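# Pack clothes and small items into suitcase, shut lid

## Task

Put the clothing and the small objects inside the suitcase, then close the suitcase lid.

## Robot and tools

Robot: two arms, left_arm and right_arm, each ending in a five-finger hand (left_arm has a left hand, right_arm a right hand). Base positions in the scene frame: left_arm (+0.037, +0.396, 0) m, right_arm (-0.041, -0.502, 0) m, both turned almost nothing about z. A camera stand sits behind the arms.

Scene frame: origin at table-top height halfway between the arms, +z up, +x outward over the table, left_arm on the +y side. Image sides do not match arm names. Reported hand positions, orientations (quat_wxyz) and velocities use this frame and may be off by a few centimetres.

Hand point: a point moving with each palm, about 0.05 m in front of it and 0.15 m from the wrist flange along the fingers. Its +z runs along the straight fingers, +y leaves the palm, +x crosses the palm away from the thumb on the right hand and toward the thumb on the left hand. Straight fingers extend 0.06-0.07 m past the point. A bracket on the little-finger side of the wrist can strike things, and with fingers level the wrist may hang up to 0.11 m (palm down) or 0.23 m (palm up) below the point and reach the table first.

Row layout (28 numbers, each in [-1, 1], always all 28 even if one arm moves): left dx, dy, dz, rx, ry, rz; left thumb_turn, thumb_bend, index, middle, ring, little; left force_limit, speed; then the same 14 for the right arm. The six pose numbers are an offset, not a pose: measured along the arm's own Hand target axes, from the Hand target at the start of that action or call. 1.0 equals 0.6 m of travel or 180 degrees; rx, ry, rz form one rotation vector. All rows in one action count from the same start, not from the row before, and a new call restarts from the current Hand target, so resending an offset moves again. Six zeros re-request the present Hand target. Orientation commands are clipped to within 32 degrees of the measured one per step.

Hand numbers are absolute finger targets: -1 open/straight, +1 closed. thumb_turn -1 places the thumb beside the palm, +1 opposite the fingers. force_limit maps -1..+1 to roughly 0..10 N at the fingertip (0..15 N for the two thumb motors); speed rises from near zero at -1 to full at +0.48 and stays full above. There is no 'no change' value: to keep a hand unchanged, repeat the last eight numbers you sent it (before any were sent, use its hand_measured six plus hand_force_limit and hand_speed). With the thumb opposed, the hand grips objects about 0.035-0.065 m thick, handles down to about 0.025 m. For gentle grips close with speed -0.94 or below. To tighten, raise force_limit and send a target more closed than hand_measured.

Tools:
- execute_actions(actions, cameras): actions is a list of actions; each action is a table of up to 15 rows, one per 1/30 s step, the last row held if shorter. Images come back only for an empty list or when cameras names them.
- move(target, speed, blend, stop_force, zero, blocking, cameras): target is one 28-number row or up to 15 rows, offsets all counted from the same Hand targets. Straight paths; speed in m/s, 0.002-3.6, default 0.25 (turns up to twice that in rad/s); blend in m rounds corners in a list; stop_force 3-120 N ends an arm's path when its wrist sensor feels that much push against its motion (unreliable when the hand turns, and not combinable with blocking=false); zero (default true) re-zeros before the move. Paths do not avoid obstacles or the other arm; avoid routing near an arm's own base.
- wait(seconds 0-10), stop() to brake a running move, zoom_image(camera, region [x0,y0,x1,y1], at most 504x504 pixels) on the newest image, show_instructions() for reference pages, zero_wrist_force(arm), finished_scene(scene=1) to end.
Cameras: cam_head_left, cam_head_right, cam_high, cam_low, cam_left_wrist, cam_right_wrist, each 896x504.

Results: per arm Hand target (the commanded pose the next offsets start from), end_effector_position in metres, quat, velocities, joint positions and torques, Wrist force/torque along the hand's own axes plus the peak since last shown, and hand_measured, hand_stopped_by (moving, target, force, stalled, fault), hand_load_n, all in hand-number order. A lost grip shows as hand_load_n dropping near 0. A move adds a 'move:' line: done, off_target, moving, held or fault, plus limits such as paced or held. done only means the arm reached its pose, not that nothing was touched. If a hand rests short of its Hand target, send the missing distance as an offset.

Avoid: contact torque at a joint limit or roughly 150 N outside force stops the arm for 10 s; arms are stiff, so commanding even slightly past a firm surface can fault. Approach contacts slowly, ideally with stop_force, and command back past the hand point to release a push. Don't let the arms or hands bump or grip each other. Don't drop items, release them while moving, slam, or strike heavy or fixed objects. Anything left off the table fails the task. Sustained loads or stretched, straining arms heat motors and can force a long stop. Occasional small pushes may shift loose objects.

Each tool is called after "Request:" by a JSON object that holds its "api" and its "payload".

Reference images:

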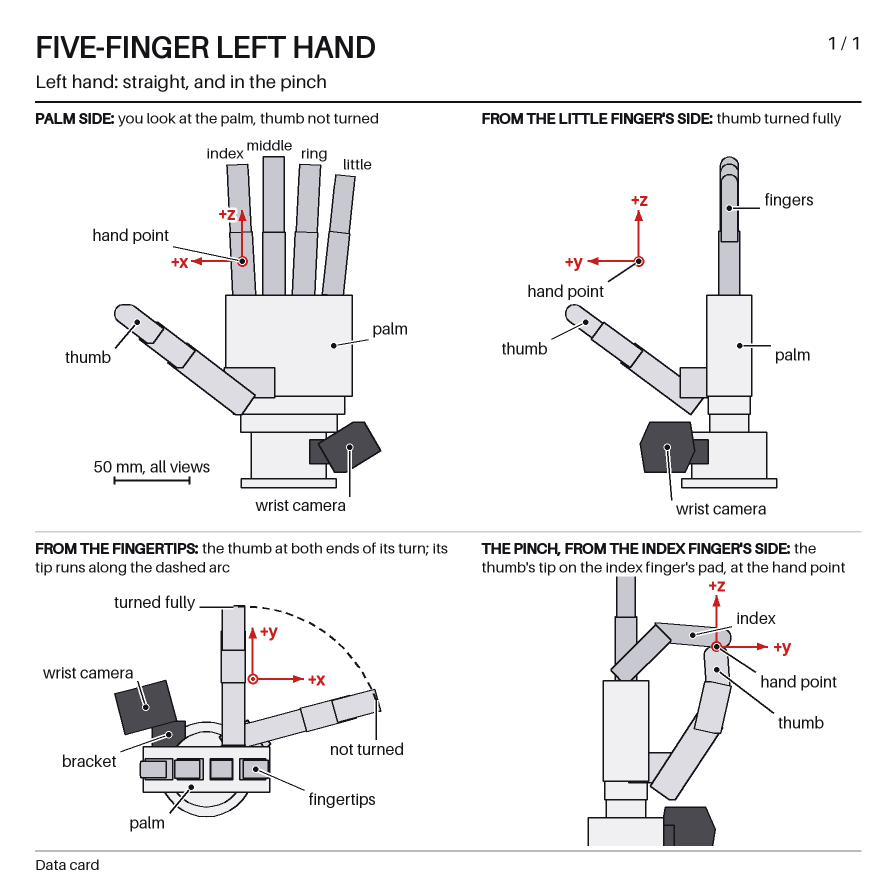

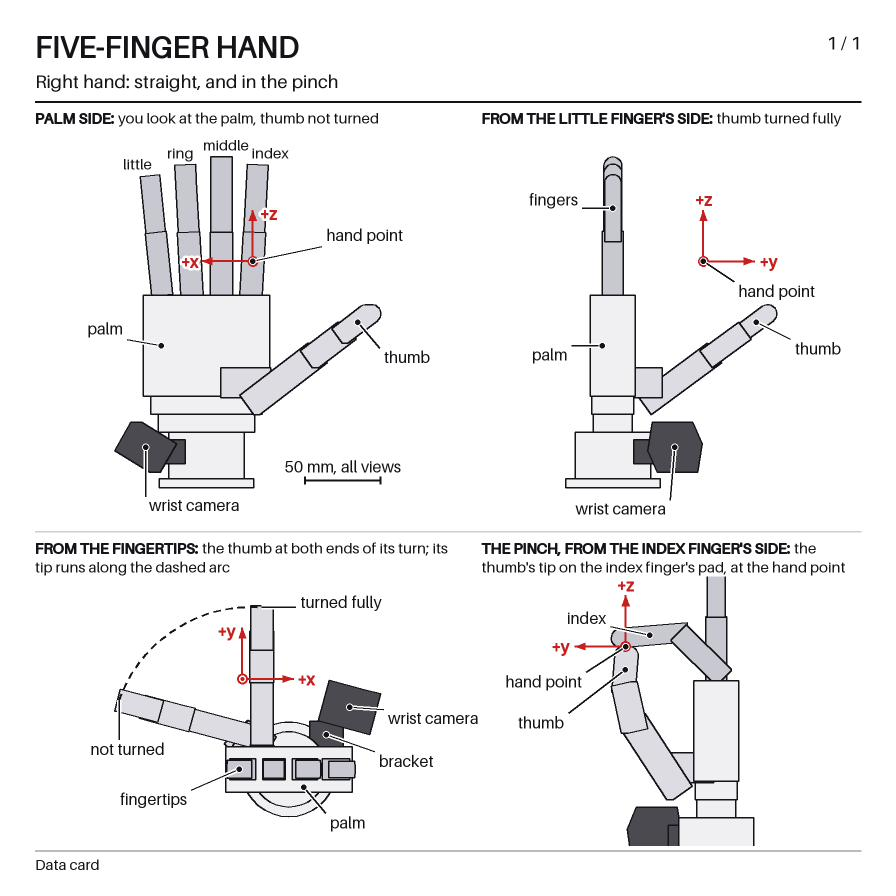

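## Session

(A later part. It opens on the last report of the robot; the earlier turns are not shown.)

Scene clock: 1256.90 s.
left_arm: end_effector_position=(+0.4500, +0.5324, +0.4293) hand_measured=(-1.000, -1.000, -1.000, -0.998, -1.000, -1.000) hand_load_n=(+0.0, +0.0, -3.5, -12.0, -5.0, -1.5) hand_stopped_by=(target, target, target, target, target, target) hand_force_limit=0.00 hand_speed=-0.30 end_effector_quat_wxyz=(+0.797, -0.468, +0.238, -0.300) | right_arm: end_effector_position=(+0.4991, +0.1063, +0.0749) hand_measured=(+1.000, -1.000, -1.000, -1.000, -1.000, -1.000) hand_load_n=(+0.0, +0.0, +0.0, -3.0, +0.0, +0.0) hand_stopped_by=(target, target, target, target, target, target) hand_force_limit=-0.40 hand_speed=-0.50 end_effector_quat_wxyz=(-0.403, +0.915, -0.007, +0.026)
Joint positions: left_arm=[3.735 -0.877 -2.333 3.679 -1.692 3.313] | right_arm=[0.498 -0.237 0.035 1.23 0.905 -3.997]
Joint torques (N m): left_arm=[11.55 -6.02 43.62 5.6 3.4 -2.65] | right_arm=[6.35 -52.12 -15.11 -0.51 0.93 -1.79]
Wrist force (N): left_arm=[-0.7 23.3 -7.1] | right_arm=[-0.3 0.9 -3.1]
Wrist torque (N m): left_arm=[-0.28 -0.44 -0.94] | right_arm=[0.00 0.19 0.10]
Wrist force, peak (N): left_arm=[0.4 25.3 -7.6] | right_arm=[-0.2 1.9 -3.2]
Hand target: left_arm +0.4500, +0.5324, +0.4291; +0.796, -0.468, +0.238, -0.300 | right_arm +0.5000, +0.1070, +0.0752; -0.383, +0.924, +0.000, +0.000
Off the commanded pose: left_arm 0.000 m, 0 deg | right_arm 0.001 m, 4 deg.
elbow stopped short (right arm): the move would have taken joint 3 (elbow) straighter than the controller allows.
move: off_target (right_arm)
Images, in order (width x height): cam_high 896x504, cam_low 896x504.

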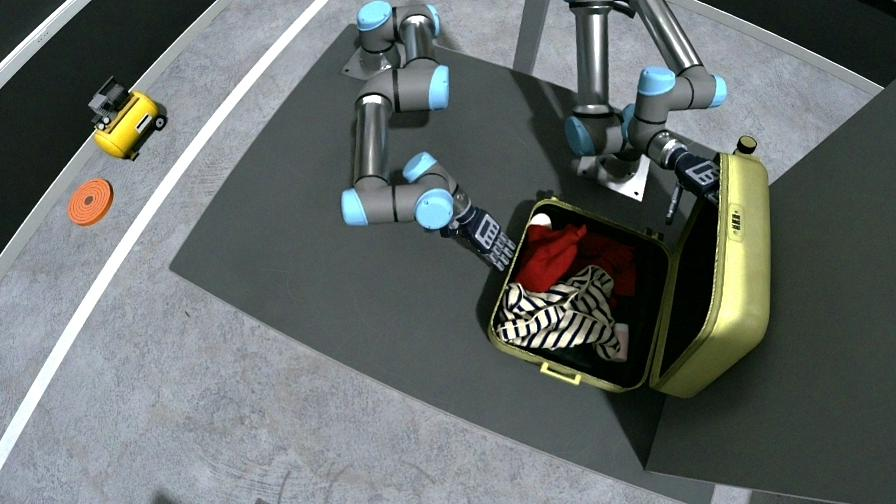

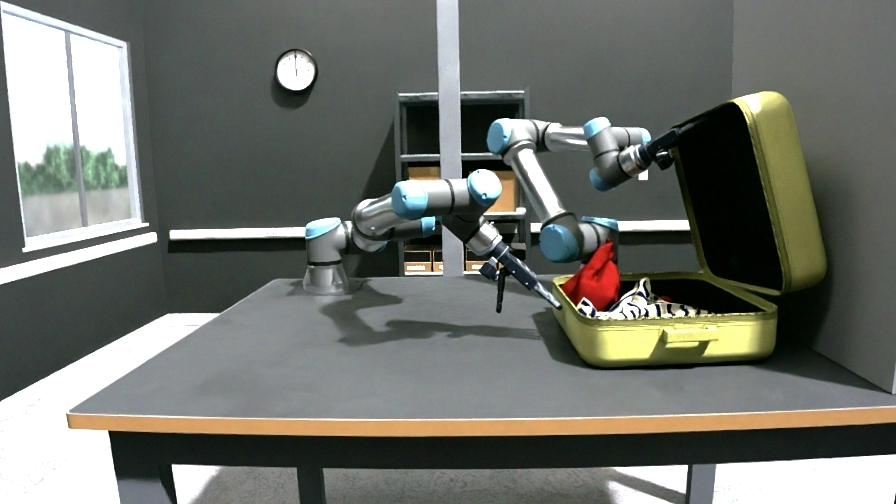

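Request:
{"api": "move", "payload": {"target": [[0.0258,-0.0072,-0.0249,0.01573,0.00565,0.01463, -1,-1,-1,-1,-1,-1,0.0,-0.3, 0,0,0,0,0,0, 1,-1,-1,-1,-1,-1,-0.4,-0.5],[0.0514,-0.0124,-0.0504,0.03147,0.01131,0.02926, -1,-1,-1,-1,-1,-1,0.0,-0.3, 0,0,0,0,0,0, 1,-1,-1,-1,-1,-1,-0.4,-0.5]], "speed": 0.05, "blend": 0.001, "cameras": ["cam_low", "cam_head_left"]}}

Scene clock: 1260.23 s.
left_arm: end_effector_position=(+0.4500, +0.4898, +0.4191) hand_measured=(-1.000, -1.000, -1.000, -0.998, -1.000, -1.000) hand_load_n=(+0.0, +0.0, -5.5, -12.5, -4.0, -0.5) hand_stopped_by=(target, target, target, target, target, target) hand_force_limit=0.00 hand_speed=-0.30 end_effector_quat_wxyz=(+0.827, -0.412, +0.258, -0.282) | right_arm: end_effector_position=(+0.4991, +0.1063, +0.0749) hand_measured=(+1.000, -1.000, -1.000, -1.000, -1.000, -1.000) hand_load_n=(+0.0, +0.0, -0.5, -5.0, +0.0, +0.0) hand_stopped_by=(target, target, target, target, target, target) hand_force_limit=-0.40 hand_speed=-0.50 end_effector_quat_wxyz=(-0.403, +0.915, -0.007, +0.026)
Joint positions: left_arm=[3.562 -0.884 -2.423 3.876 -1.782 3.506] | right_arm=[0.498 -0.237 0.035 1.23 0.905 -3.997]
Joint torques (N m): left_arm=[9.87 2.39 42.62 5.62 4.64 -2.77] | right_arm=[8.06 -50.14 -14.37 -0.53 -0.27 -1.87]
Wrist force (N): left_arm=[0.4 25.3 -8.6] | right_arm=[0.1 3.7 -3.5]
Wrist torque (N m): left_arm=[-0.17 -0.37 -0.67] | right_arm=[0.03 0.25 0.15]
Wrist force, peak (N): left_arm=[1.3 25.4 -8.4] | right_arm=[0.1 4.2 -3.5]
Hand target: left_arm +0.4500, +0.4898, +0.4192; +0.827, -0.412, +0.258, -0.282 | right_arm +0.5000, +0.1070, +0.0752; -0.383, +0.924, +0.000, +0.000
Off the commanded pose: left_arm 0.000 m, 0 deg | right_arm 0.001 m, 4 deg.
elbow stopped short (right arm): the move would have taken joint 3 (elbow) straighter than the controller allows.
move: off_target (right_arm)
Images, in order (width x height): cam_head_left 896x504, cam_low 896x504.

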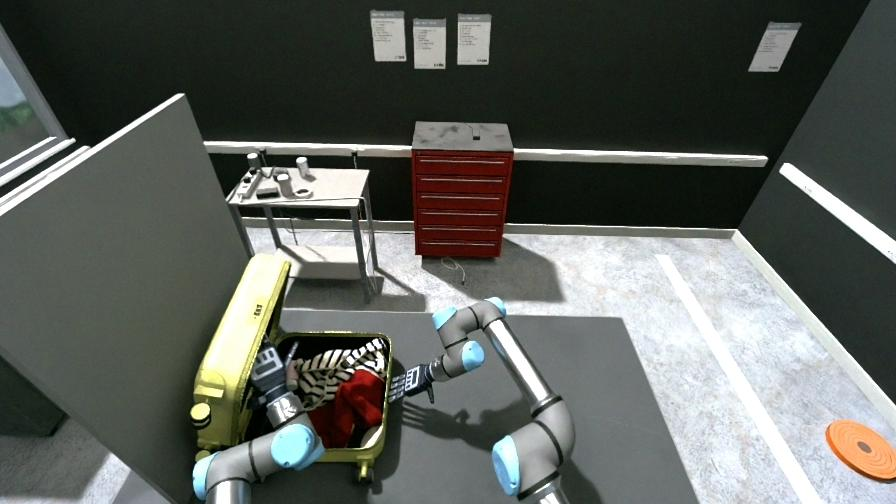

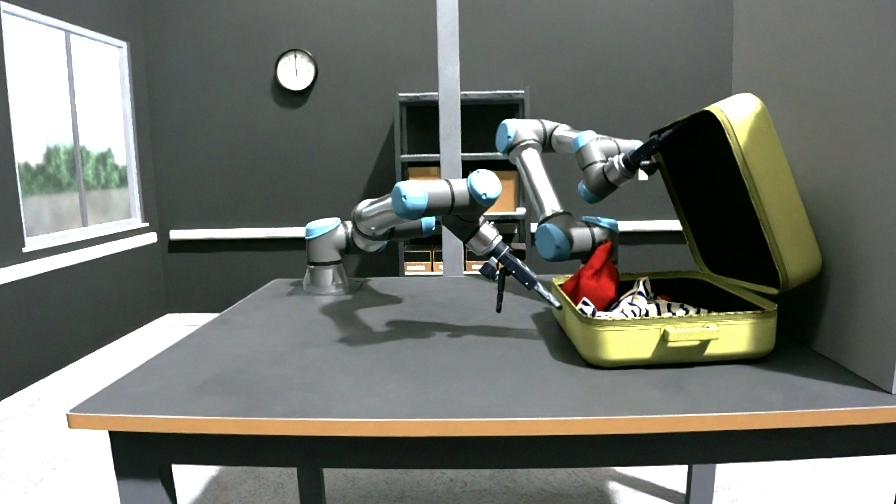

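Request:
{"api": "move", "payload": {"target": [[0.0258,-0.0066,-0.0251,0.01573,0.00565,0.01463, -1,-1,-1,-1,-1,-1,0.0,-0.3, 0,0,0,0,0,0, 1,-1,-1,-1,-1,-1,-0.4,-0.5],[0.0514,-0.0108,-0.051,0.03147,0.01131,0.02926, -1,-1,-1,-1,-1,-1,0.0,-0.3, 0,0,0,0,0,0, 1,-1,-1,-1,-1,-1,-0.4,-0.5]], "speed": 0.05, "blend": 0.001, "cameras": ["cam_low", "cam_head_left", "cam_high"]}}

Scene clock: 1263.60 s.
left_arm: end_effector_position=(+0.4501, +0.4492, +0.4022) hand_measured=(-1.000, -1.000, -1.000, -0.998, -1.000, -1.000) hand_load_n=(+0.0, +0.0, -7.5, -13.0, -1.0, +0.0) hand_stopped_by=(target, target, target, target, target, target) hand_force_limit=0.00 hand_speed=-0.30 end_effector_quat_wxyz=(+0.854, -0.353, +0.277, -0.264) end_effector_velocity=(+0.000, +0.000, +0.000) end_effector_angular_velocity=(-0.002, +0.001, +0.000) | right_arm: end_effector_position=(+0.4991, +0.1063, +0.0749) hand_measured=(+1.000, -1.000, -1.000, -1.000, -1.000, -1.000) hand_load_n=(+0.0, +0.0, -0.5, -5.5, +0.0, +0.0) hand_stopped_by=(target, target, target, target, target, target) hand_force_limit=-0.40 hand_speed=-0.50 end_effector_quat_wxyz=(-0.403, +0.915, -0.007, +0.026)
Joint positions: left_arm=[3.41 -0.929 -2.517 4.113 -1.83 3.706] | right_arm=[0.498 -0.237 0.035 1.23 0.905 -3.997]
Joint velocities: left_arm=[0.001 0.002 0.001 -0.005 0 -0.002] | right_arm=[within noise]
Joint torques (N m): left_arm=[8.94 19 42.03 5.21 2.53 -3.17] | right_arm=[7.25 -50.19 -14.12 -0.61 -1.46 -2.06]
Wrist force (N): left_arm=[-0.4 24.4 -10.6] | right_arm=[0.7 4.4 -5.0]
Wrist torque (N m): left_arm=[-0.11 -0.37 -0.61] | right_arm=[0.09 0.31 0.20]
Wrist force, peak (N): left_arm=[0.5 25.4 -9.1] | right_arm=[1.0 4.9 -5.3]
Hand target: left_arm +0.4500, +0.4492, +0.4024; +0.854, -0.353, +0.277, -0.264 | right_arm +0.5000, +0.1070, +0.0752; -0.383, +0.924, +0.000, +0.000
Off the commanded pose: left_arm 0.000 m, 0 deg | right_arm 0.001 m, 4 deg.
elbow stopped short (right arm): the move would have taken joint 3 (elbow) straighter than the controller allows.
move: off_target (right_arm)
Images, in order (width x height): cam_head_left 896x504, cam_high 896x504, cam_low 896x504.

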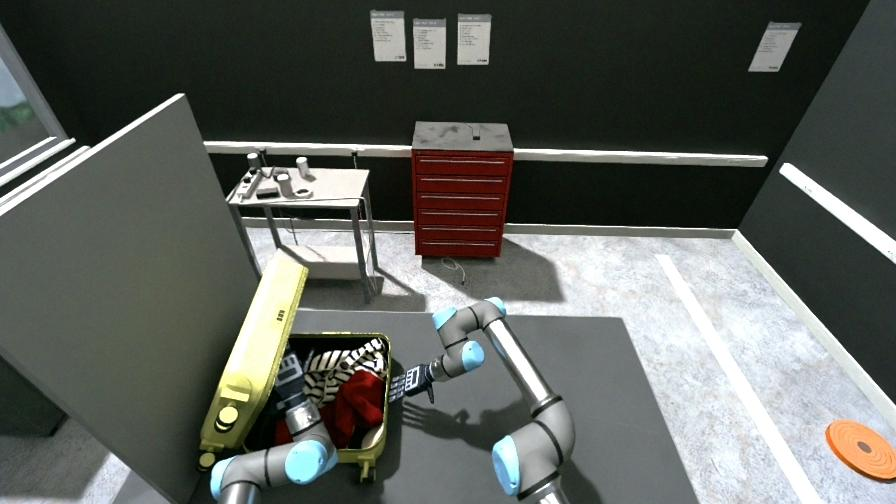

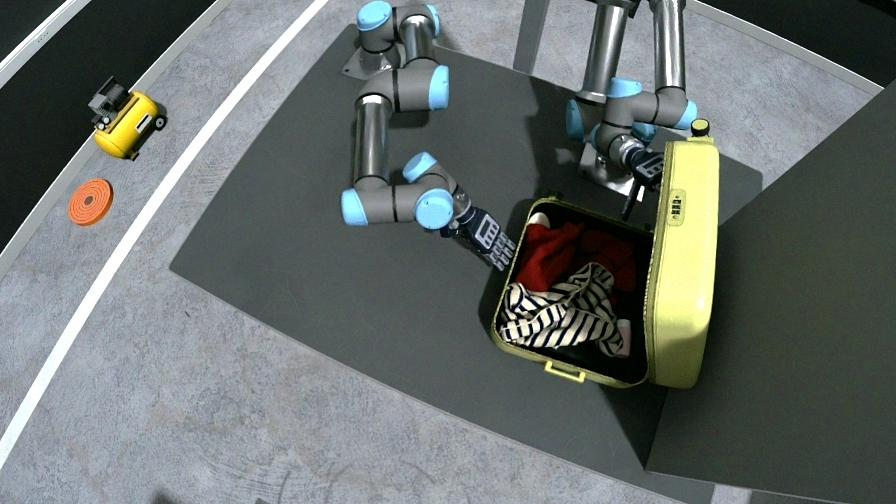

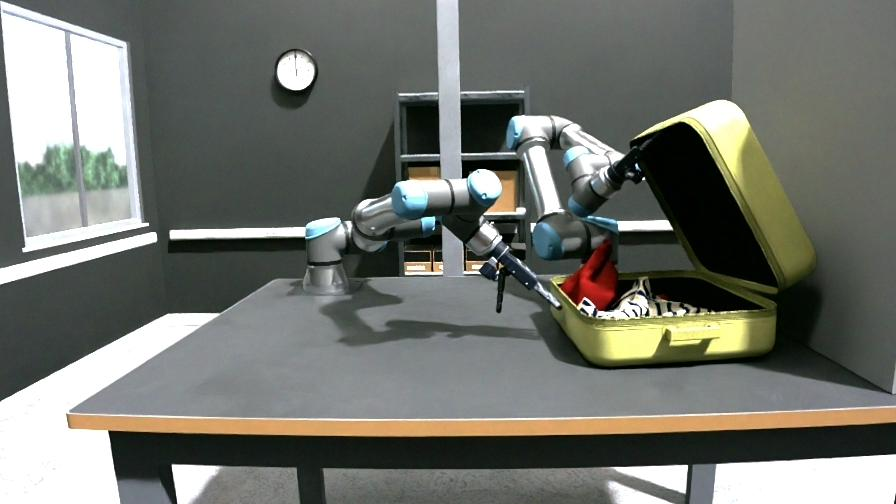

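Request:
{"api": "move", "payload": {"target": [[0.0258,-0.0066,-0.0251,0.01573,0.00565,0.01463, -1,-1,-1,-1,-1,-1,0.0,-0.3, 0,0,0,0,0,0, 1,-1,-1,-1,-1,-1,-0.4,-0.5],[0.0514,-0.0108,-0.051,0.03147,0.01131,0.02926, -1,-1,-1,-1,-1,-1,0.0,-0.3, 0,0,0,0,0,0, 1,-1,-1,-1,-1,-1,-0.4,-0.5]], "speed": 0.05, "blend": 0.001, "cameras": ["cam_low", "cam_head_left", "cam_high"]}}

Scene clock: 1267.87 s.
left_arm: end_effector_position=(+0.4500, +0.4112, +0.3800) hand_measured=(-1.000, -1.000, -0.998, -0.998, -1.000, -1.000) hand_load_n=(+0.0, +0.0, -10.0, -12.0, +0.0, +0.0) hand_stopped_by=(target, target, target, target, target, target) hand_force_limit=0.00 hand_speed=-0.30 end_effector_quat_wxyz=(+0.876, -0.292, +0.295, -0.244) | right_arm: end_effector_position=(+0.4991, +0.1063, +0.0749) hand_measured=(+1.000, -1.000, -1.000, -1.000, -1.000, -1.000) hand_load_n=(+0.0, +0.0, -0.5, -6.0, +0.0, +0.0) hand_stopped_by=(target, target, target, target, target, target) hand_force_limit=-0.40 hand_speed=-0.50 end_effector_quat_wxyz=(-0.403, +0.915, -0.007, +0.026)
Joint positions: left_arm=[3.289 -1.024 -2.609 4.379 -1.833 3.895] | right_arm=[0.498 -0.237 0.035 1.23 0.905 -3.997]
Joint torques (N m): left_arm=[8.97 20.5 39.98 5.15 1.81 -3.08] | right_arm=[7.1 -50.63 -15.75 -0.53 -2.92 -1.99]
Wrist force (N): left_arm=[-0.8 24.1 -10.1] | right_arm=[1.5 4.5 -8.5]
Wrist torque (N m): left_arm=[0.00 -0.20 -0.47] | right_arm=[0.22 0.32 0.26]
Wrist force, peak (N): left_arm=[1.0 25.9 -10.5] | right_arm=[1.4 6.3 -7.9]
Hand target: left_arm +0.4500, +0.4113, +0.3801; +0.876, -0.292, +0.295, -0.244 | right_arm +0.5000, +0.1070, +0.0752; -0.383, +0.924, +0.000, +0.000
Off the commanded pose: left_arm 0.000 m, 0 deg | right_arm 0.001 m, 4 deg.
elbow stopped short (right arm): the move would have taken joint 3 (elbow) straighter than the controller allows.
move: off_target (right_arm)
Images, in order (width x height): cam_head_left 896x504, cam_high 896x504, cam_low 896x504.

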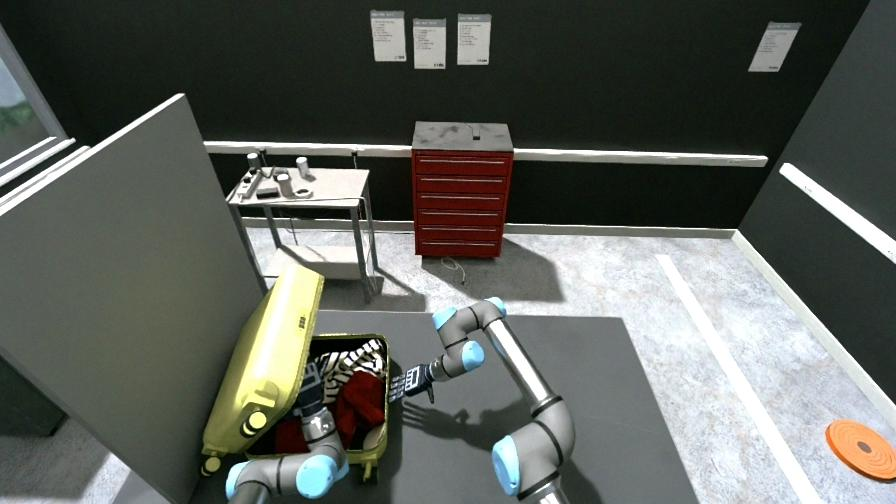

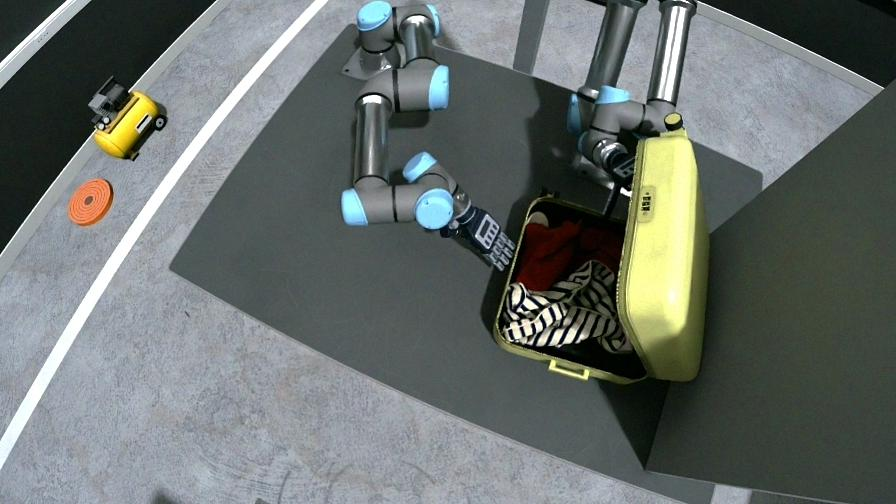

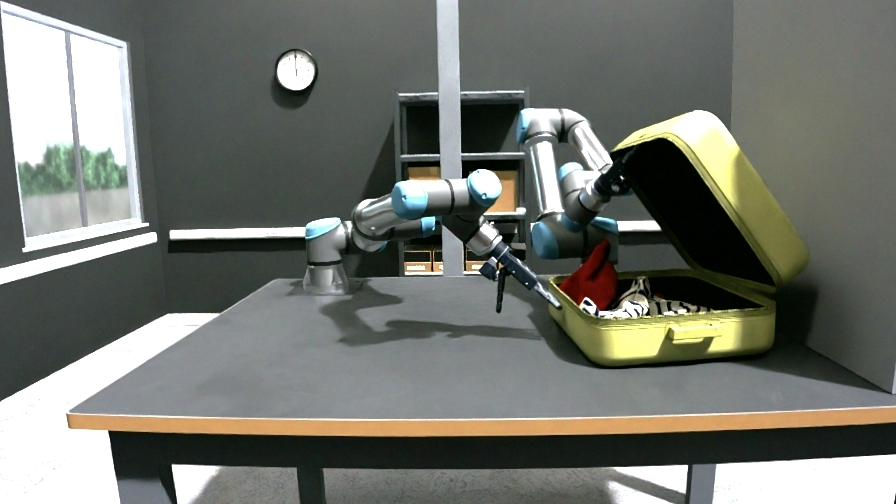

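Request:
{"api": "move", "payload": {"target": [[0.0258,-0.0058,-0.0255,0.01573,0.00565,0.01463, -1,-1,-1,-1,-1,-1,0.0,-0.3, 0,0,0,0,0,0, 1,-1,-1,-1,-1,-1,-0.4,-0.5],[0.0514,-0.0092,-0.0516,0.03147,0.01131,0.02926, -1,-1,-1,-1,-1,-1,0.0,-0.3, 0,0,0,0,0,0, 1,-1,-1,-1,-1,-1,-0.4,-0.5]], "speed": 0.05, "blend": 0.001, "cameras": ["cam_low", "cam_head_left", "cam_high", "cam_left_wrist"]}}

Scene clock: 1272.10 s.
left_arm: end_effector_position=(+0.4500, +0.3774, +0.3518) hand_measured=(-1.000, -1.000, -0.998, -0.998, -1.000, -1.000) hand_load_n=(+0.0, +0.0, -13.0, -10.0, +0.0, +0.0) hand_stopped_by=(target, target, target, target, target, target) hand_force_limit=0.00 hand_speed=-0.30 end_effector_quat_wxyz=(+0.895, -0.231, +0.311, -0.223) | right_arm: end_effector_position=(+0.4991, +0.1063, +0.0749) hand_measured=(+1.000, -1.000, -1.000, -1.000, -1.000, -1.000) hand_load_n=(+0.0, +0.0, -5.5, -2.5, +0.0, +0.0) hand_stopped_by=(target, target, target, target, target, target) hand_force_limit=-0.40 hand_speed=-0.50 end_effector_quat_wxyz=(-0.403, +0.915, -0.007, +0.026)
Joint positions: left_arm=[3.203 -1.182 -2.693 4.677 -1.797 4.059] | right_arm=[0.498 -0.237 0.035 1.23 0.905 -3.997]
Joint torques (N m): left_arm=[6.21 23.11 34.98 5.58 2.37 -3.12] | right_arm=[7.1 -50.43 -16 -0.62 -4.21 -2.08]
Wrist force (N): left_arm=[-0.1 25.6 -10.4] | right_arm=[1.6 5.4 -10.8]
Wrist torque (N m): left_arm=[0.01 -0.11 -0.38] | right_arm=[0.31 0.12 0.18]
Wrist force, peak (N): left_arm=[1.3 26.6 -11.0] | right_arm=[1.4 7.1 -10.5]
Hand target: left_arm +0.4500, +0.3775, +0.3519; +0.895, -0.231, +0.311, -0.223 | right_arm +0.5000, +0.1070, +0.0752; -0.383, +0.924, +0.000, +0.000
Off the commanded pose: left_arm 0.000 m, 0 deg | right_arm 0.001 m, 4 deg.
elbow stopped short (right arm): the move would have taken joint 3 (elbow) straighter than the controller allows.
move: off_target (right_arm)
Images, in order (width x height): cam_head_left 896x504, cam_high 896x504, cam_low 896x504, cam_left_wrist 896x504.

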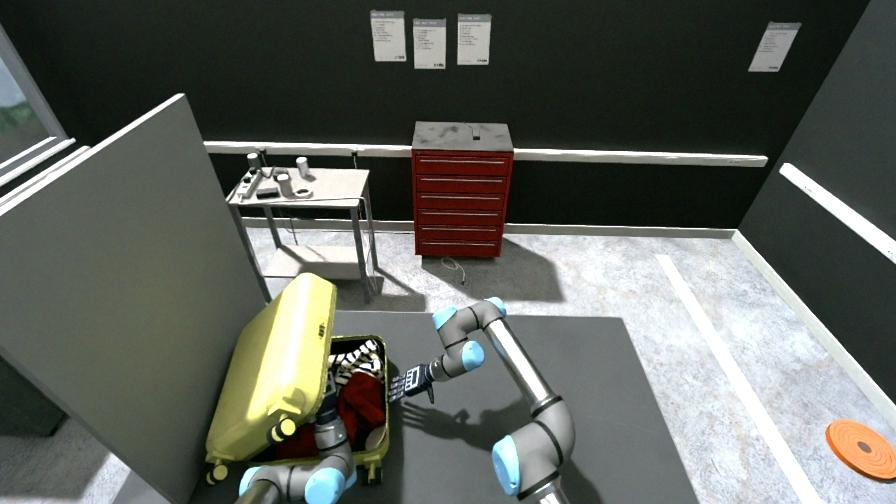

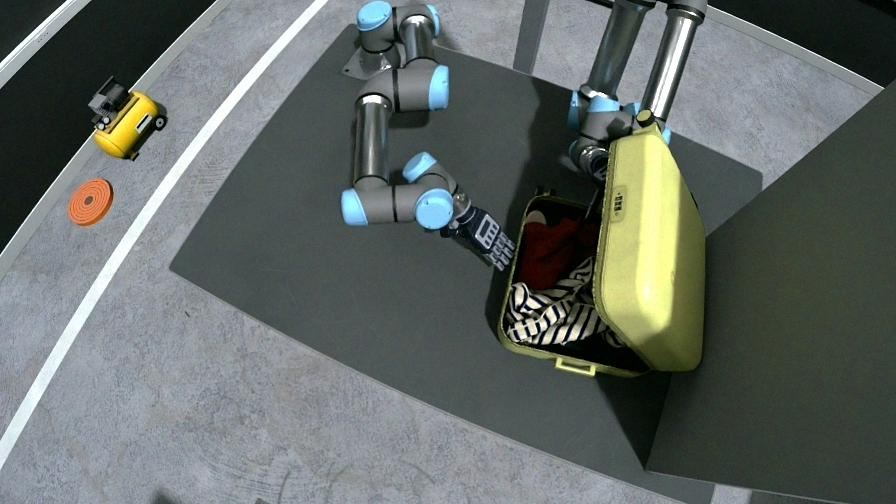

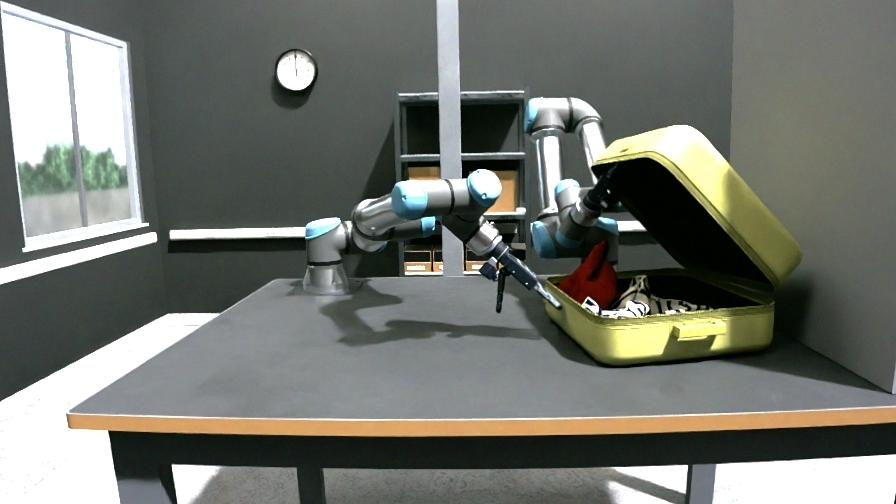

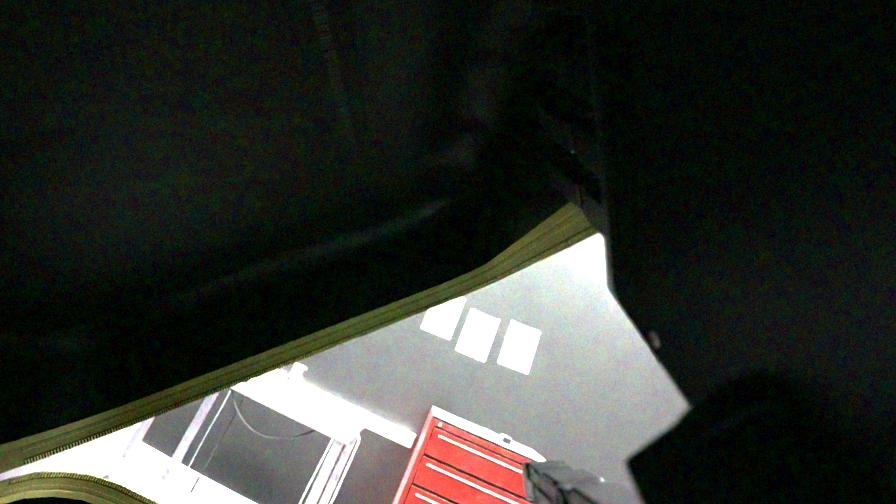

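Request:
{"api": "move", "payload": {"target": [0,0.0047,-0.0018,0,0,0, -1,-1,-1,-1,-1,-1,0.0,-0.3, 0,0,0,0,0,0, 1,-1,-1,-1,-1,-1,-0.4,-0.5], "speed": 0.02, "cameras": ["cam_low"]}}

Scene clock: 1274.57 s.
left_arm: end_effector_position=(+0.4500, +0.3795, +0.3495) hand_measured=(-1.000, -1.000, -0.998, -0.998, -1.000, -1.000) hand_load_n=(+0.0, +0.0, -11.5, -9.5, +0.0, +0.0) hand_stopped_by=(target, target, target, target, target, target) hand_force_limit=0.00 hand_speed=-0.30 end_effector_quat_wxyz=(+0.895, -0.231, +0.311, -0.223) | right_arm: end_effector_position=(+0.4991, +0.1063, +0.0749) hand_measured=(+1.000, -1.000, -1.000, -1.000, -1.000, -1.000) hand_load_n=(+0.0, +0.0, -3.5, -1.0, +0.0, +0.0) hand_stopped_by=(target, target, target, target, target, target) hand_force_limit=-0.40 hand_speed=-0.50 end_effector_quat_wxyz=(-0.403, +0.915, -0.007, +0.026)
Joint positions: left_arm=[3.213 -1.186 -2.699 4.685 -1.791 4.051] | right_arm=[0.498 -0.237 0.035 1.23 0.905 -3.997]
Joint torques (N m): left_arm=[-6.26 3.89 29.03 10.28 6.79 -1.74] | right_arm=[6.6 -51.03 -15.66 -0.58 -3.51 -2.18]
Wrist force (N): left_arm=[-1.0 24.2 -12.1] | right_arm=[1.5 2.9 -5.0]
Wrist torque (N m): left_arm=[0.21 -0.19 -0.45] | right_arm=[0.15 0.19 0.17]
Wrist force, peak (N): left_arm=[0.8 26.4 -11.6] | right_arm=[1.4 7.0 -10.3]
Hand target: left_arm +0.4500, +0.3794, +0.3496; +0.895, -0.231, +0.311, -0.223 | right_arm +0.5000, +0.1070, +0.0752; -0.383, +0.924, +0.000, +0.000
Off the commanded pose: left_arm 0.000 m, 0 deg | right_arm 0.001 m, 4 deg.
elbow stopped short (right arm): the move would have taken joint 3 (elbow) straighter than the controller allows.
move: off_target (right_arm)
Images, in order (width x height): cam_low 896x504.

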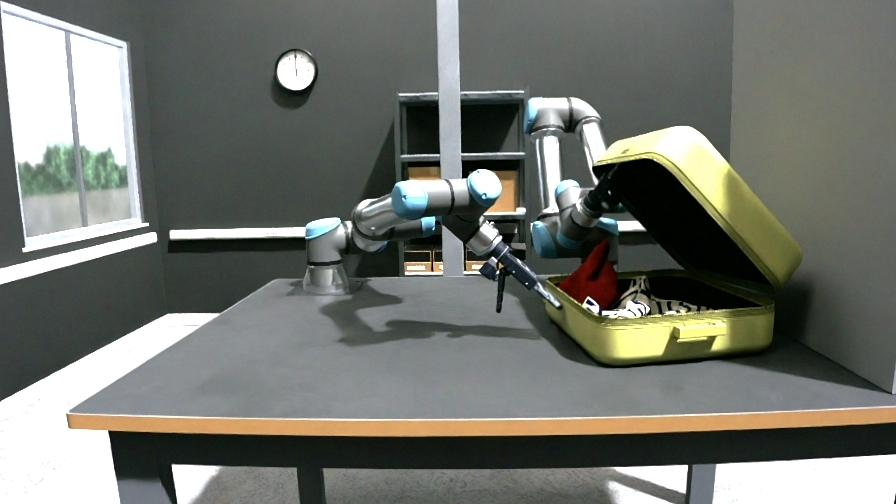

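Request:
{"api": "move", "payload": {"target": [0.0038,0.0046,-0.0058,0,0,0, -1,-1,-1,-1,-1,-1,0.0,-0.3, 0,0,0,0,0,0, 1,-1,-1,-1,-1,-1,-0.4,-0.5], "speed": 0.02, "cameras": ["cam_low"]}}

Scene clock: 1276.23 s.
left_arm: end_effector_position=(+0.4500, +0.3794, +0.3446) hand_measured=(-1.000, -1.000, -0.998, -0.998, -1.000, -1.000) hand_load_n=(+0.0, +0.0, -7.5, -6.0, +0.0, +0.0) hand_stopped_by=(target, target, target, target, target, target) hand_force_limit=0.00 hand_speed=-0.30 end_effector_quat_wxyz=(+0.895, -0.231, +0.311, -0.223) | right_arm: end_effector_position=(+0.4991, +0.1063, +0.0749) hand_measured=(+1.000, -1.000, -1.000, -1.000, -1.000, -1.000) hand_load_n=(+0.0, +0.0, -3.5, -0.5, +0.0, +0.0) hand_stopped_by=(target, target, target, target, target, target) hand_force_limit=-0.40 hand_speed=-0.50 end_effector_quat_wxyz=(-0.403, +0.915, -0.007, +0.026)
Joint positions: left_arm=[3.213 -1.206 -2.708 4.714 -1.791 4.052] | right_arm=[0.498 -0.237 0.035 1.23 0.905 -3.997]
Joint torques (N m): left_arm=[-11.49 21.64 23.54 3.48 3.64 0.29] | right_arm=[6.83 -51.24 -15.61 -0.67 0.29 -1.97]
Wrist force (N): left_arm=[2.9 15.6 -0.8] | right_arm=[1.2 1.6 -6.1]
Wrist torque (N m): left_arm=[-0.17 0.15 -0.08] | right_arm=[0.17 0.15 0.14]
Wrist force, peak (N): left_arm=[-0.6 24.7 -12.8] | right_arm=[1.4 1.5 -6.2]
Hand target: left_arm +0.4500, +0.3794, +0.3446; +0.895, -0.231, +0.311, -0.223 | right_arm +0.5000, +0.1070, +0.0752; -0.383, +0.924, +0.000, +0.000
Off the commanded pose: left_arm 0.000 m, 0 deg | right_arm 0.001 m, 4 deg.
elbow stopped short (right arm): the move would have taken joint 3 (elbow) straighter than the controller allows.
move: off_target (right_arm)
Images, in order (width x height): cam_low 896x504.

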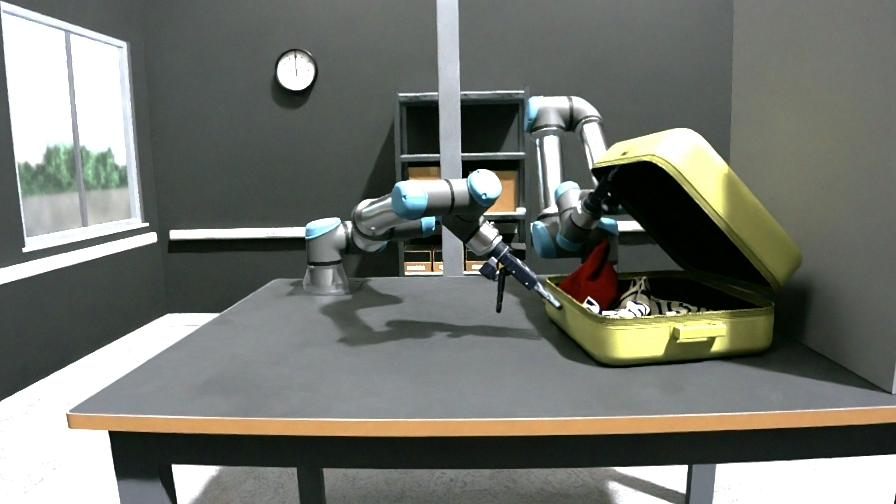

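Request:
{"api": "move", "payload": {"target": [0.0023,0.0028,-0.0035,0,0,0, -1,-1,-1,-1,-1,-1,0.0,-0.3, 0,0,0,0,0,0, 1,-1,-1,-1,-1,-1,-0.4,-0.5], "speed": 0.02, "cameras": ["cam_low"]}}

Scene clock: 1278.03 s.
left_arm: end_effector_position=(+0.4500, +0.3794, +0.3415) hand_measured=(-1.000, -1.000, -1.000, -1.000, -1.000, -1.000) hand_load_n=(+0.0, +0.0, +0.0, +0.0, +0.0, +0.0) hand_stopped_by=(target, target, target, target, target, target) hand_force_limit=0.00 hand_speed=-0.30 end_effector_quat_wxyz=(+0.895, -0.230, +0.311, -0.223) | right_arm: end_effector_position=(+0.4991, +0.1063, +0.0749) hand_measured=(+1.000, -1.000, -1.000, -1.000, -1.000, -1.000) hand_load_n=(+0.0, +0.0, -3.5, -0.5, -0.5, +0.0) hand_stopped_by=(target, target, target, target, target, target) hand_force_limit=-0.40 hand_speed=-0.50 end_effector_quat_wxyz=(-0.403, +0.915, -0.007, +0.026)
Joint positions: left_arm=[3.213 -1.217 -2.713 4.731 -1.791 4.052] | right_arm=[0.498 -0.237 0.035 1.23 0.905 -3.997]
Joint torques (N m): left_arm=[1.75 9.06 17.38 2.12 -1.98 -2.32] | right_arm=[6.89 -51.01 -16.11 -0.46 0.78 -1.88]
Wrist force (N): left_arm=[0.7 1.4 0.0] | right_arm=[1.2 1.7 -6.3]
Wrist torque (N m): left_arm=[0.23 -0.07 -0.11] | right_arm=[0.19 0.16 0.14]
Wrist force, peak (N): left_arm=[4.3 16.5 -1.9] | right_arm=[1.2 1.7 -6.3]
Hand target: left_arm +0.4500, +0.3795, +0.3416; +0.895, -0.231, +0.311, -0.223 | right_arm +0.5000, +0.1070, +0.0752; -0.383, +0.924, +0.000, +0.000
Off the commanded pose: left_arm 0.000 m, 0 deg | right_arm 0.001 m, 4 deg.
elbow stopped short (right arm): the move would have taken joint 3 (elbow) straighter than the controller allows.
move: off_target (right_arm)
Images, in order (width x height): cam_low 896x504.

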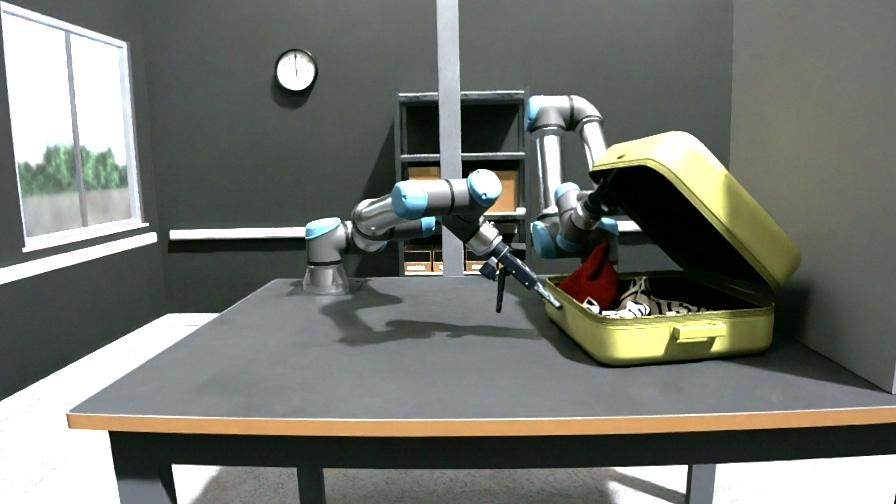

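Request:
{"api": "move", "payload": {"target": [0.0258,-0.0082,-0.0245,0.01573,0.00565,0.01463, -1,-1,-1,-1,-1,-1,0.0,-0.3, 0,0,0,0,0,0, 1,-1,-1,-1,-1,-1,-0.4,-0.5], "speed": 0.04, "cameras": ["cam_low", "cam_high"]}}

Scene clock: 1285.37 s.
left_arm: end_effector_position=(+0.4500, +0.3630, +0.3269) hand_measured=(-1.000, -1.000, -1.000, -1.000, -1.000, -1.000) hand_load_n=(+0.0, +0.0, -3.0, +0.0, +0.0, -1.0) hand_stopped_by=(target, target, target, target, target, target) hand_force_limit=0.00 hand_speed=-0.30 end_effector_quat_wxyz=(+0.902, -0.199, +0.319, -0.212) | right_arm: end_effector_position=(+0.4991, +0.1063, +0.0749) hand_measured=(+1.000, -1.000, -1.000, -1.000, -1.000, -1.000) hand_load_n=(+0.0, +0.0, -3.0, -0.5, +0.0, +0.0) hand_stopped_by=(target, target, target, target, target, target) hand_force_limit=-0.40 hand_speed=-0.50 end_effector_quat_wxyz=(-0.403, +0.915, -0.007, +0.026)
Joint positions: left_arm=[3.178 -1.329 -2.745 4.894 -1.764 4.127] | right_arm=[0.498 -0.237 0.035 1.23 0.905 -3.997]
Joint torques (N m): left_arm=[11.55 20.8 23.28 1.59 -1.64 -2.43] | right_arm=[5.92 -51.62 -15.91 -0.53 0.68 -1.73]
Wrist force (N): left_arm=[3.2 6.2 -1.6] | right_arm=[1.1 3.0 -5.1]
Wrist torque (N m): left_arm=[0.12 -0.08 -0.18] | right_arm=[0.16 0.17 0.13]
Wrist force, peak (N): left_arm=[3.3 6.9 -1.4] | right_arm=[1.2 1.5 -6.3]
Hand target: left_arm +0.4500, +0.3631, +0.3270; +0.902, -0.199, +0.319, -0.212 | right_arm +0.5000, +0.1070, +0.0752; -0.383, +0.924, +0.000, +0.000
Off the commanded pose: left_arm 0.000 m, 0 deg | right_arm 0.001 m, 4 deg.
elbow stopped short (right arm): the move would have taken joint 3 (elbow) straighter than the controller allows.
move: off_target (right_arm)
Images, in order (width x height): cam_high 896x504, cam_low 896x504.

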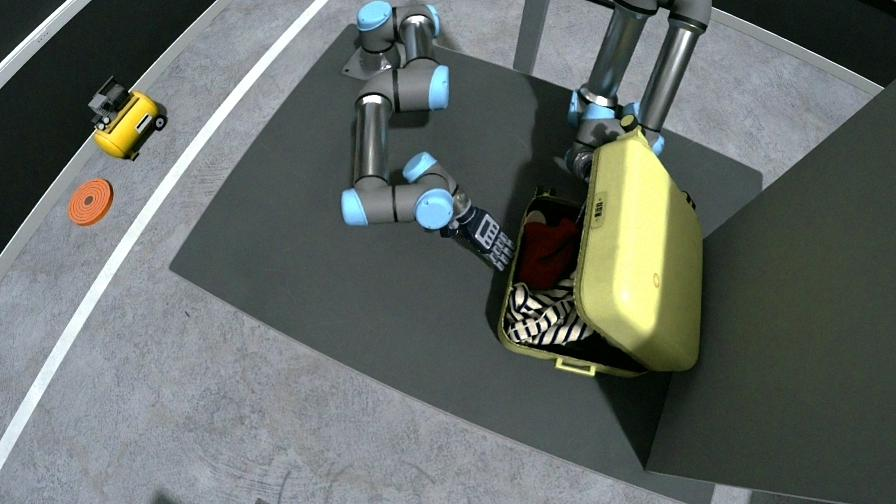

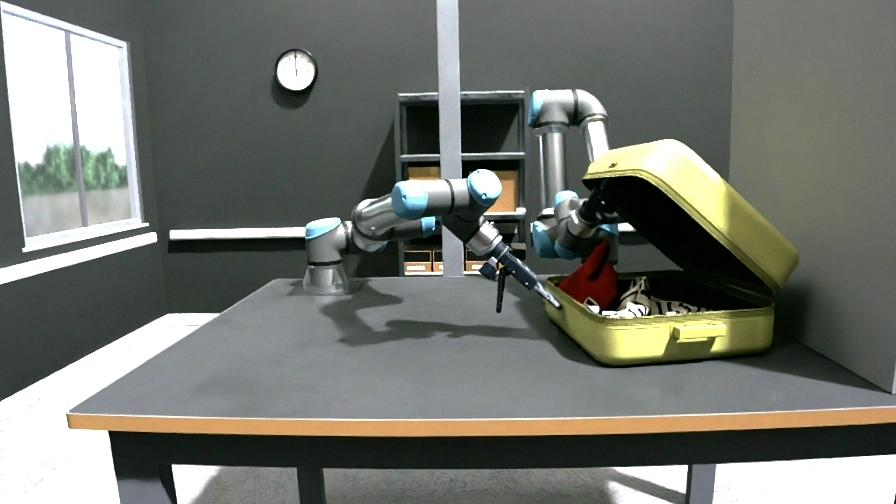

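Request:
{"api": "move", "payload": {"target": [0,0,0,0,0,0, -1,-1,-1,-1,-1,-1,0.0,-0.3, 0,0.0353,-0.271,0,0,0, 1,-0.3,-1,-1,-1,-1,-0.4,-0.5], "speed": 0.15, "cameras": ["cam_low"]}}

Scene clock: 1299.77 s.
left_arm: end_effector_position=(+0.4500, +0.3631, +0.3270) hand_measured=(-1.000, -1.000, -1.000, -1.000, -1.000, -1.000) hand_load_n=(+0.0, +0.0, -3.0, +0.0, +0.0, -1.5) hand_stopped_by=(target, target, target, target, target, target) hand_force_limit=0.00 hand_speed=-0.30 end_effector_quat_wxyz=(+0.902, -0.199, +0.319, -0.212) | right_arm: end_effector_position=(+0.5001, -0.0230, +0.1750) hand_measured=(+1.000, -0.300, -1.000, -1.000, -1.000, -1.000) hand_load_n=(+0.0, +0.0, +0.0, +0.0, +0.0, +0.0) hand_stopped_by=(target, target, target, target, target, target) hand_force_limit=-0.40 hand_speed=-0.50 end_effector_quat_wxyz=(-0.383, +0.924, +0.000, +0.000)
Joint positions: left_arm=[3.178 -1.329 -2.745 4.894 -1.764 4.126] | right_arm=[0.33 -0.569 0.482 1.335 0.84 -4.248]
Joint torques (N m): left_arm=[12.01 18.49 23.26 1.54 0.32 -2.45] | right_arm=[2.36 -51.24 -21.98 1.82 1.39 -0.11]
Wrist force (N): left_arm=[2.0 5.7 -1.0] | right_arm=[-0.6 -0.7 1.5]
Wrist torque (N m): left_arm=[0.15 -0.08 -0.21] | right_arm=[-0.13 0.08 0.06]
Wrist force, peak (N): left_arm=[3.3 6.7 -2.1] | right_arm=[1.3 1.7 -6.3]
Hand target: left_arm +0.4500, +0.3631, +0.3270; +0.902, -0.199, +0.319, -0.212 | right_arm +0.5000, -0.0231, +0.1750; -0.383, +0.924, +0.000, +0.000
Off the commanded pose: left_arm 0.000 m, 0 deg | right_arm 0.000 m, 0 deg.
move: done
Images, in order (width x height): cam_low 896x504.

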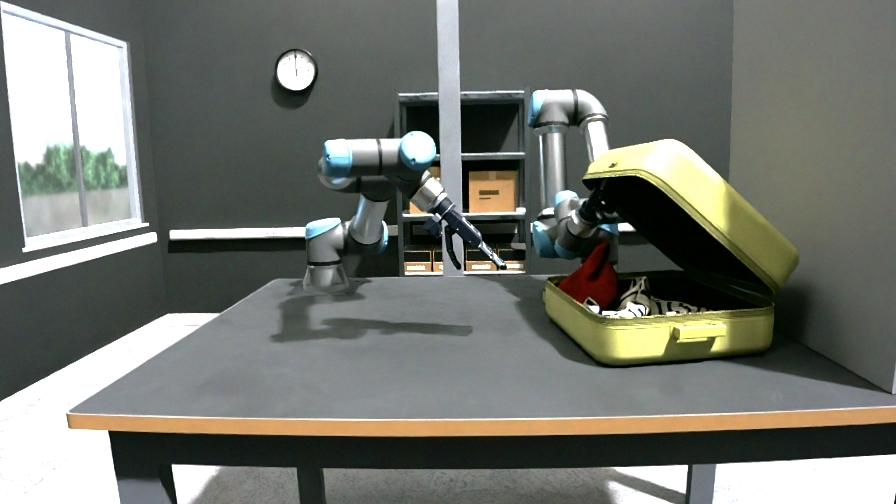

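Request:
{"api": "move", "payload": {"target": [0,0,0,0,0,0, -1,-1,-1,-1,-1,-1,0.0,-0.3, 0.05,-0.2747,0.0153,0.2486,0.079,0.0327, 1,-0.3,-1,-1,-1,-1,-0.4,-0.5], "speed": 0.15, "cameras": ["cam_low", "cam_high", "cam_right_wrist"]}}

Scene clock: 1307.80 s.
left_arm: end_effector_position=(+0.4500, +0.3631, +0.3270) hand_measured=(-1.000, -1.000, -1.000, -1.000, -1.000, -1.000) hand_load_n=(+0.0, +0.0, -2.5, +0.0, +0.0, -1.5) hand_stopped_by=(target, target, target, target, target, target) hand_force_limit=0.00 hand_speed=-0.30 end_effector_quat_wxyz=(+0.902, -0.199, +0.319, -0.212) | right_arm: end_effector_position=(+0.5299, +0.0999, +0.2853) hand_measured=(+1.000, -0.300, -1.000, -1.000, -1.000, -1.000) hand_load_n=(+0.0, +0.0, +0.0, +0.0, +0.0, +0.0) hand_stopped_by=(target, target, target, target, target, target) hand_force_limit=-0.40 hand_speed=-0.50 end_effector_quat_wxyz=(+0.702, -0.701, +0.092, -0.092)
Joint positions: left_arm=[3.178 -1.329 -2.745 4.894 -1.764 4.126] | right_arm=[0.361 -0.968 1.143 -0.177 0.633 -3.14]
Joint torques (N m): left_arm=[9.53 12.26 21.53 1.52 2.14 -2.47] | right_arm=[-12.65 -35.26 -17.89 -3.52 -1.22 1.81]
Wrist force (N): left_arm=[2.3 5.8 -1.1] | right_arm=[-0.6 -1.5 1.4]
Wrist torque (N m): left_arm=[0.13 -0.10 -0.20] | right_arm=[-0.20 0.25 0.00]
Wrist force, peak (N): left_arm=[3.0 6.4 -2.1] | right_arm=[-0.7 -1.8 1.8]
Hand target: left_arm +0.4500, +0.3631, +0.3270; +0.902, -0.199, +0.319, -0.212 | right_arm +0.5300, +0.0998, +0.2852; +0.702, -0.701, +0.092, -0.092
Off the commanded pose: left_arm 0.000 m, 0 deg | right_arm 0.000 m, 0 deg.
move: done
Images, in order (width x height): cam_high 896x504, cam_low 896x504, cam_right_wrist 896x504.

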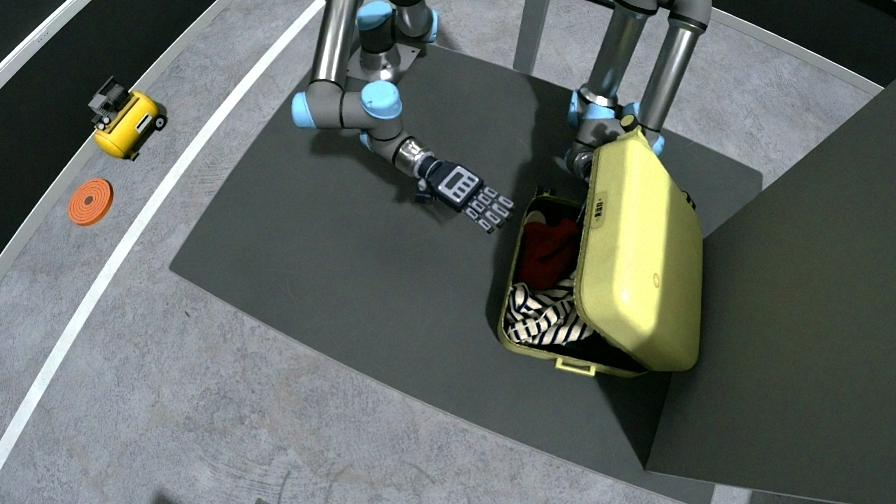

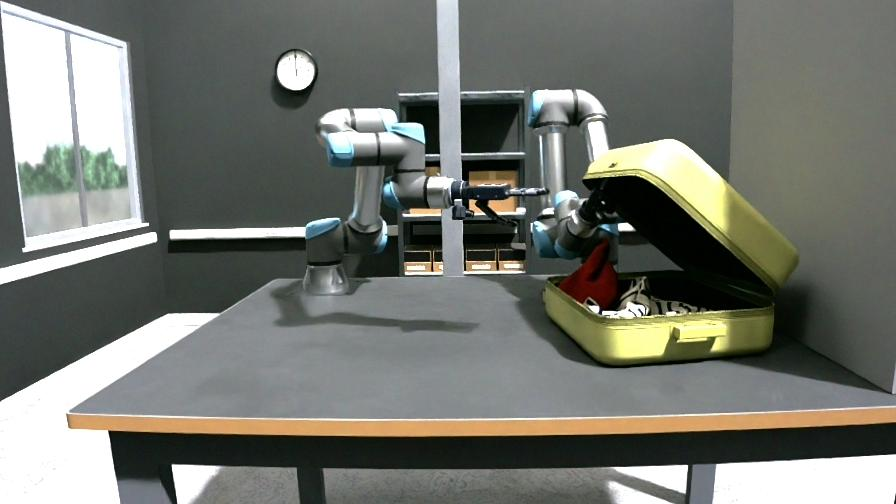

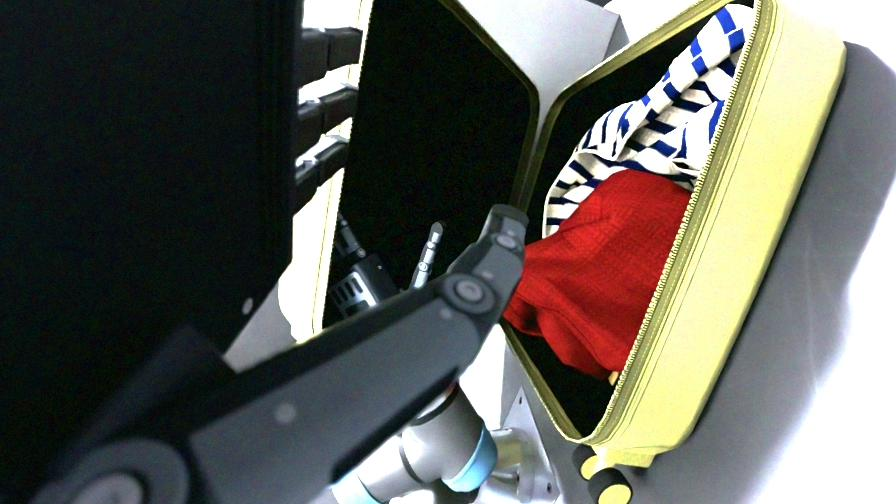

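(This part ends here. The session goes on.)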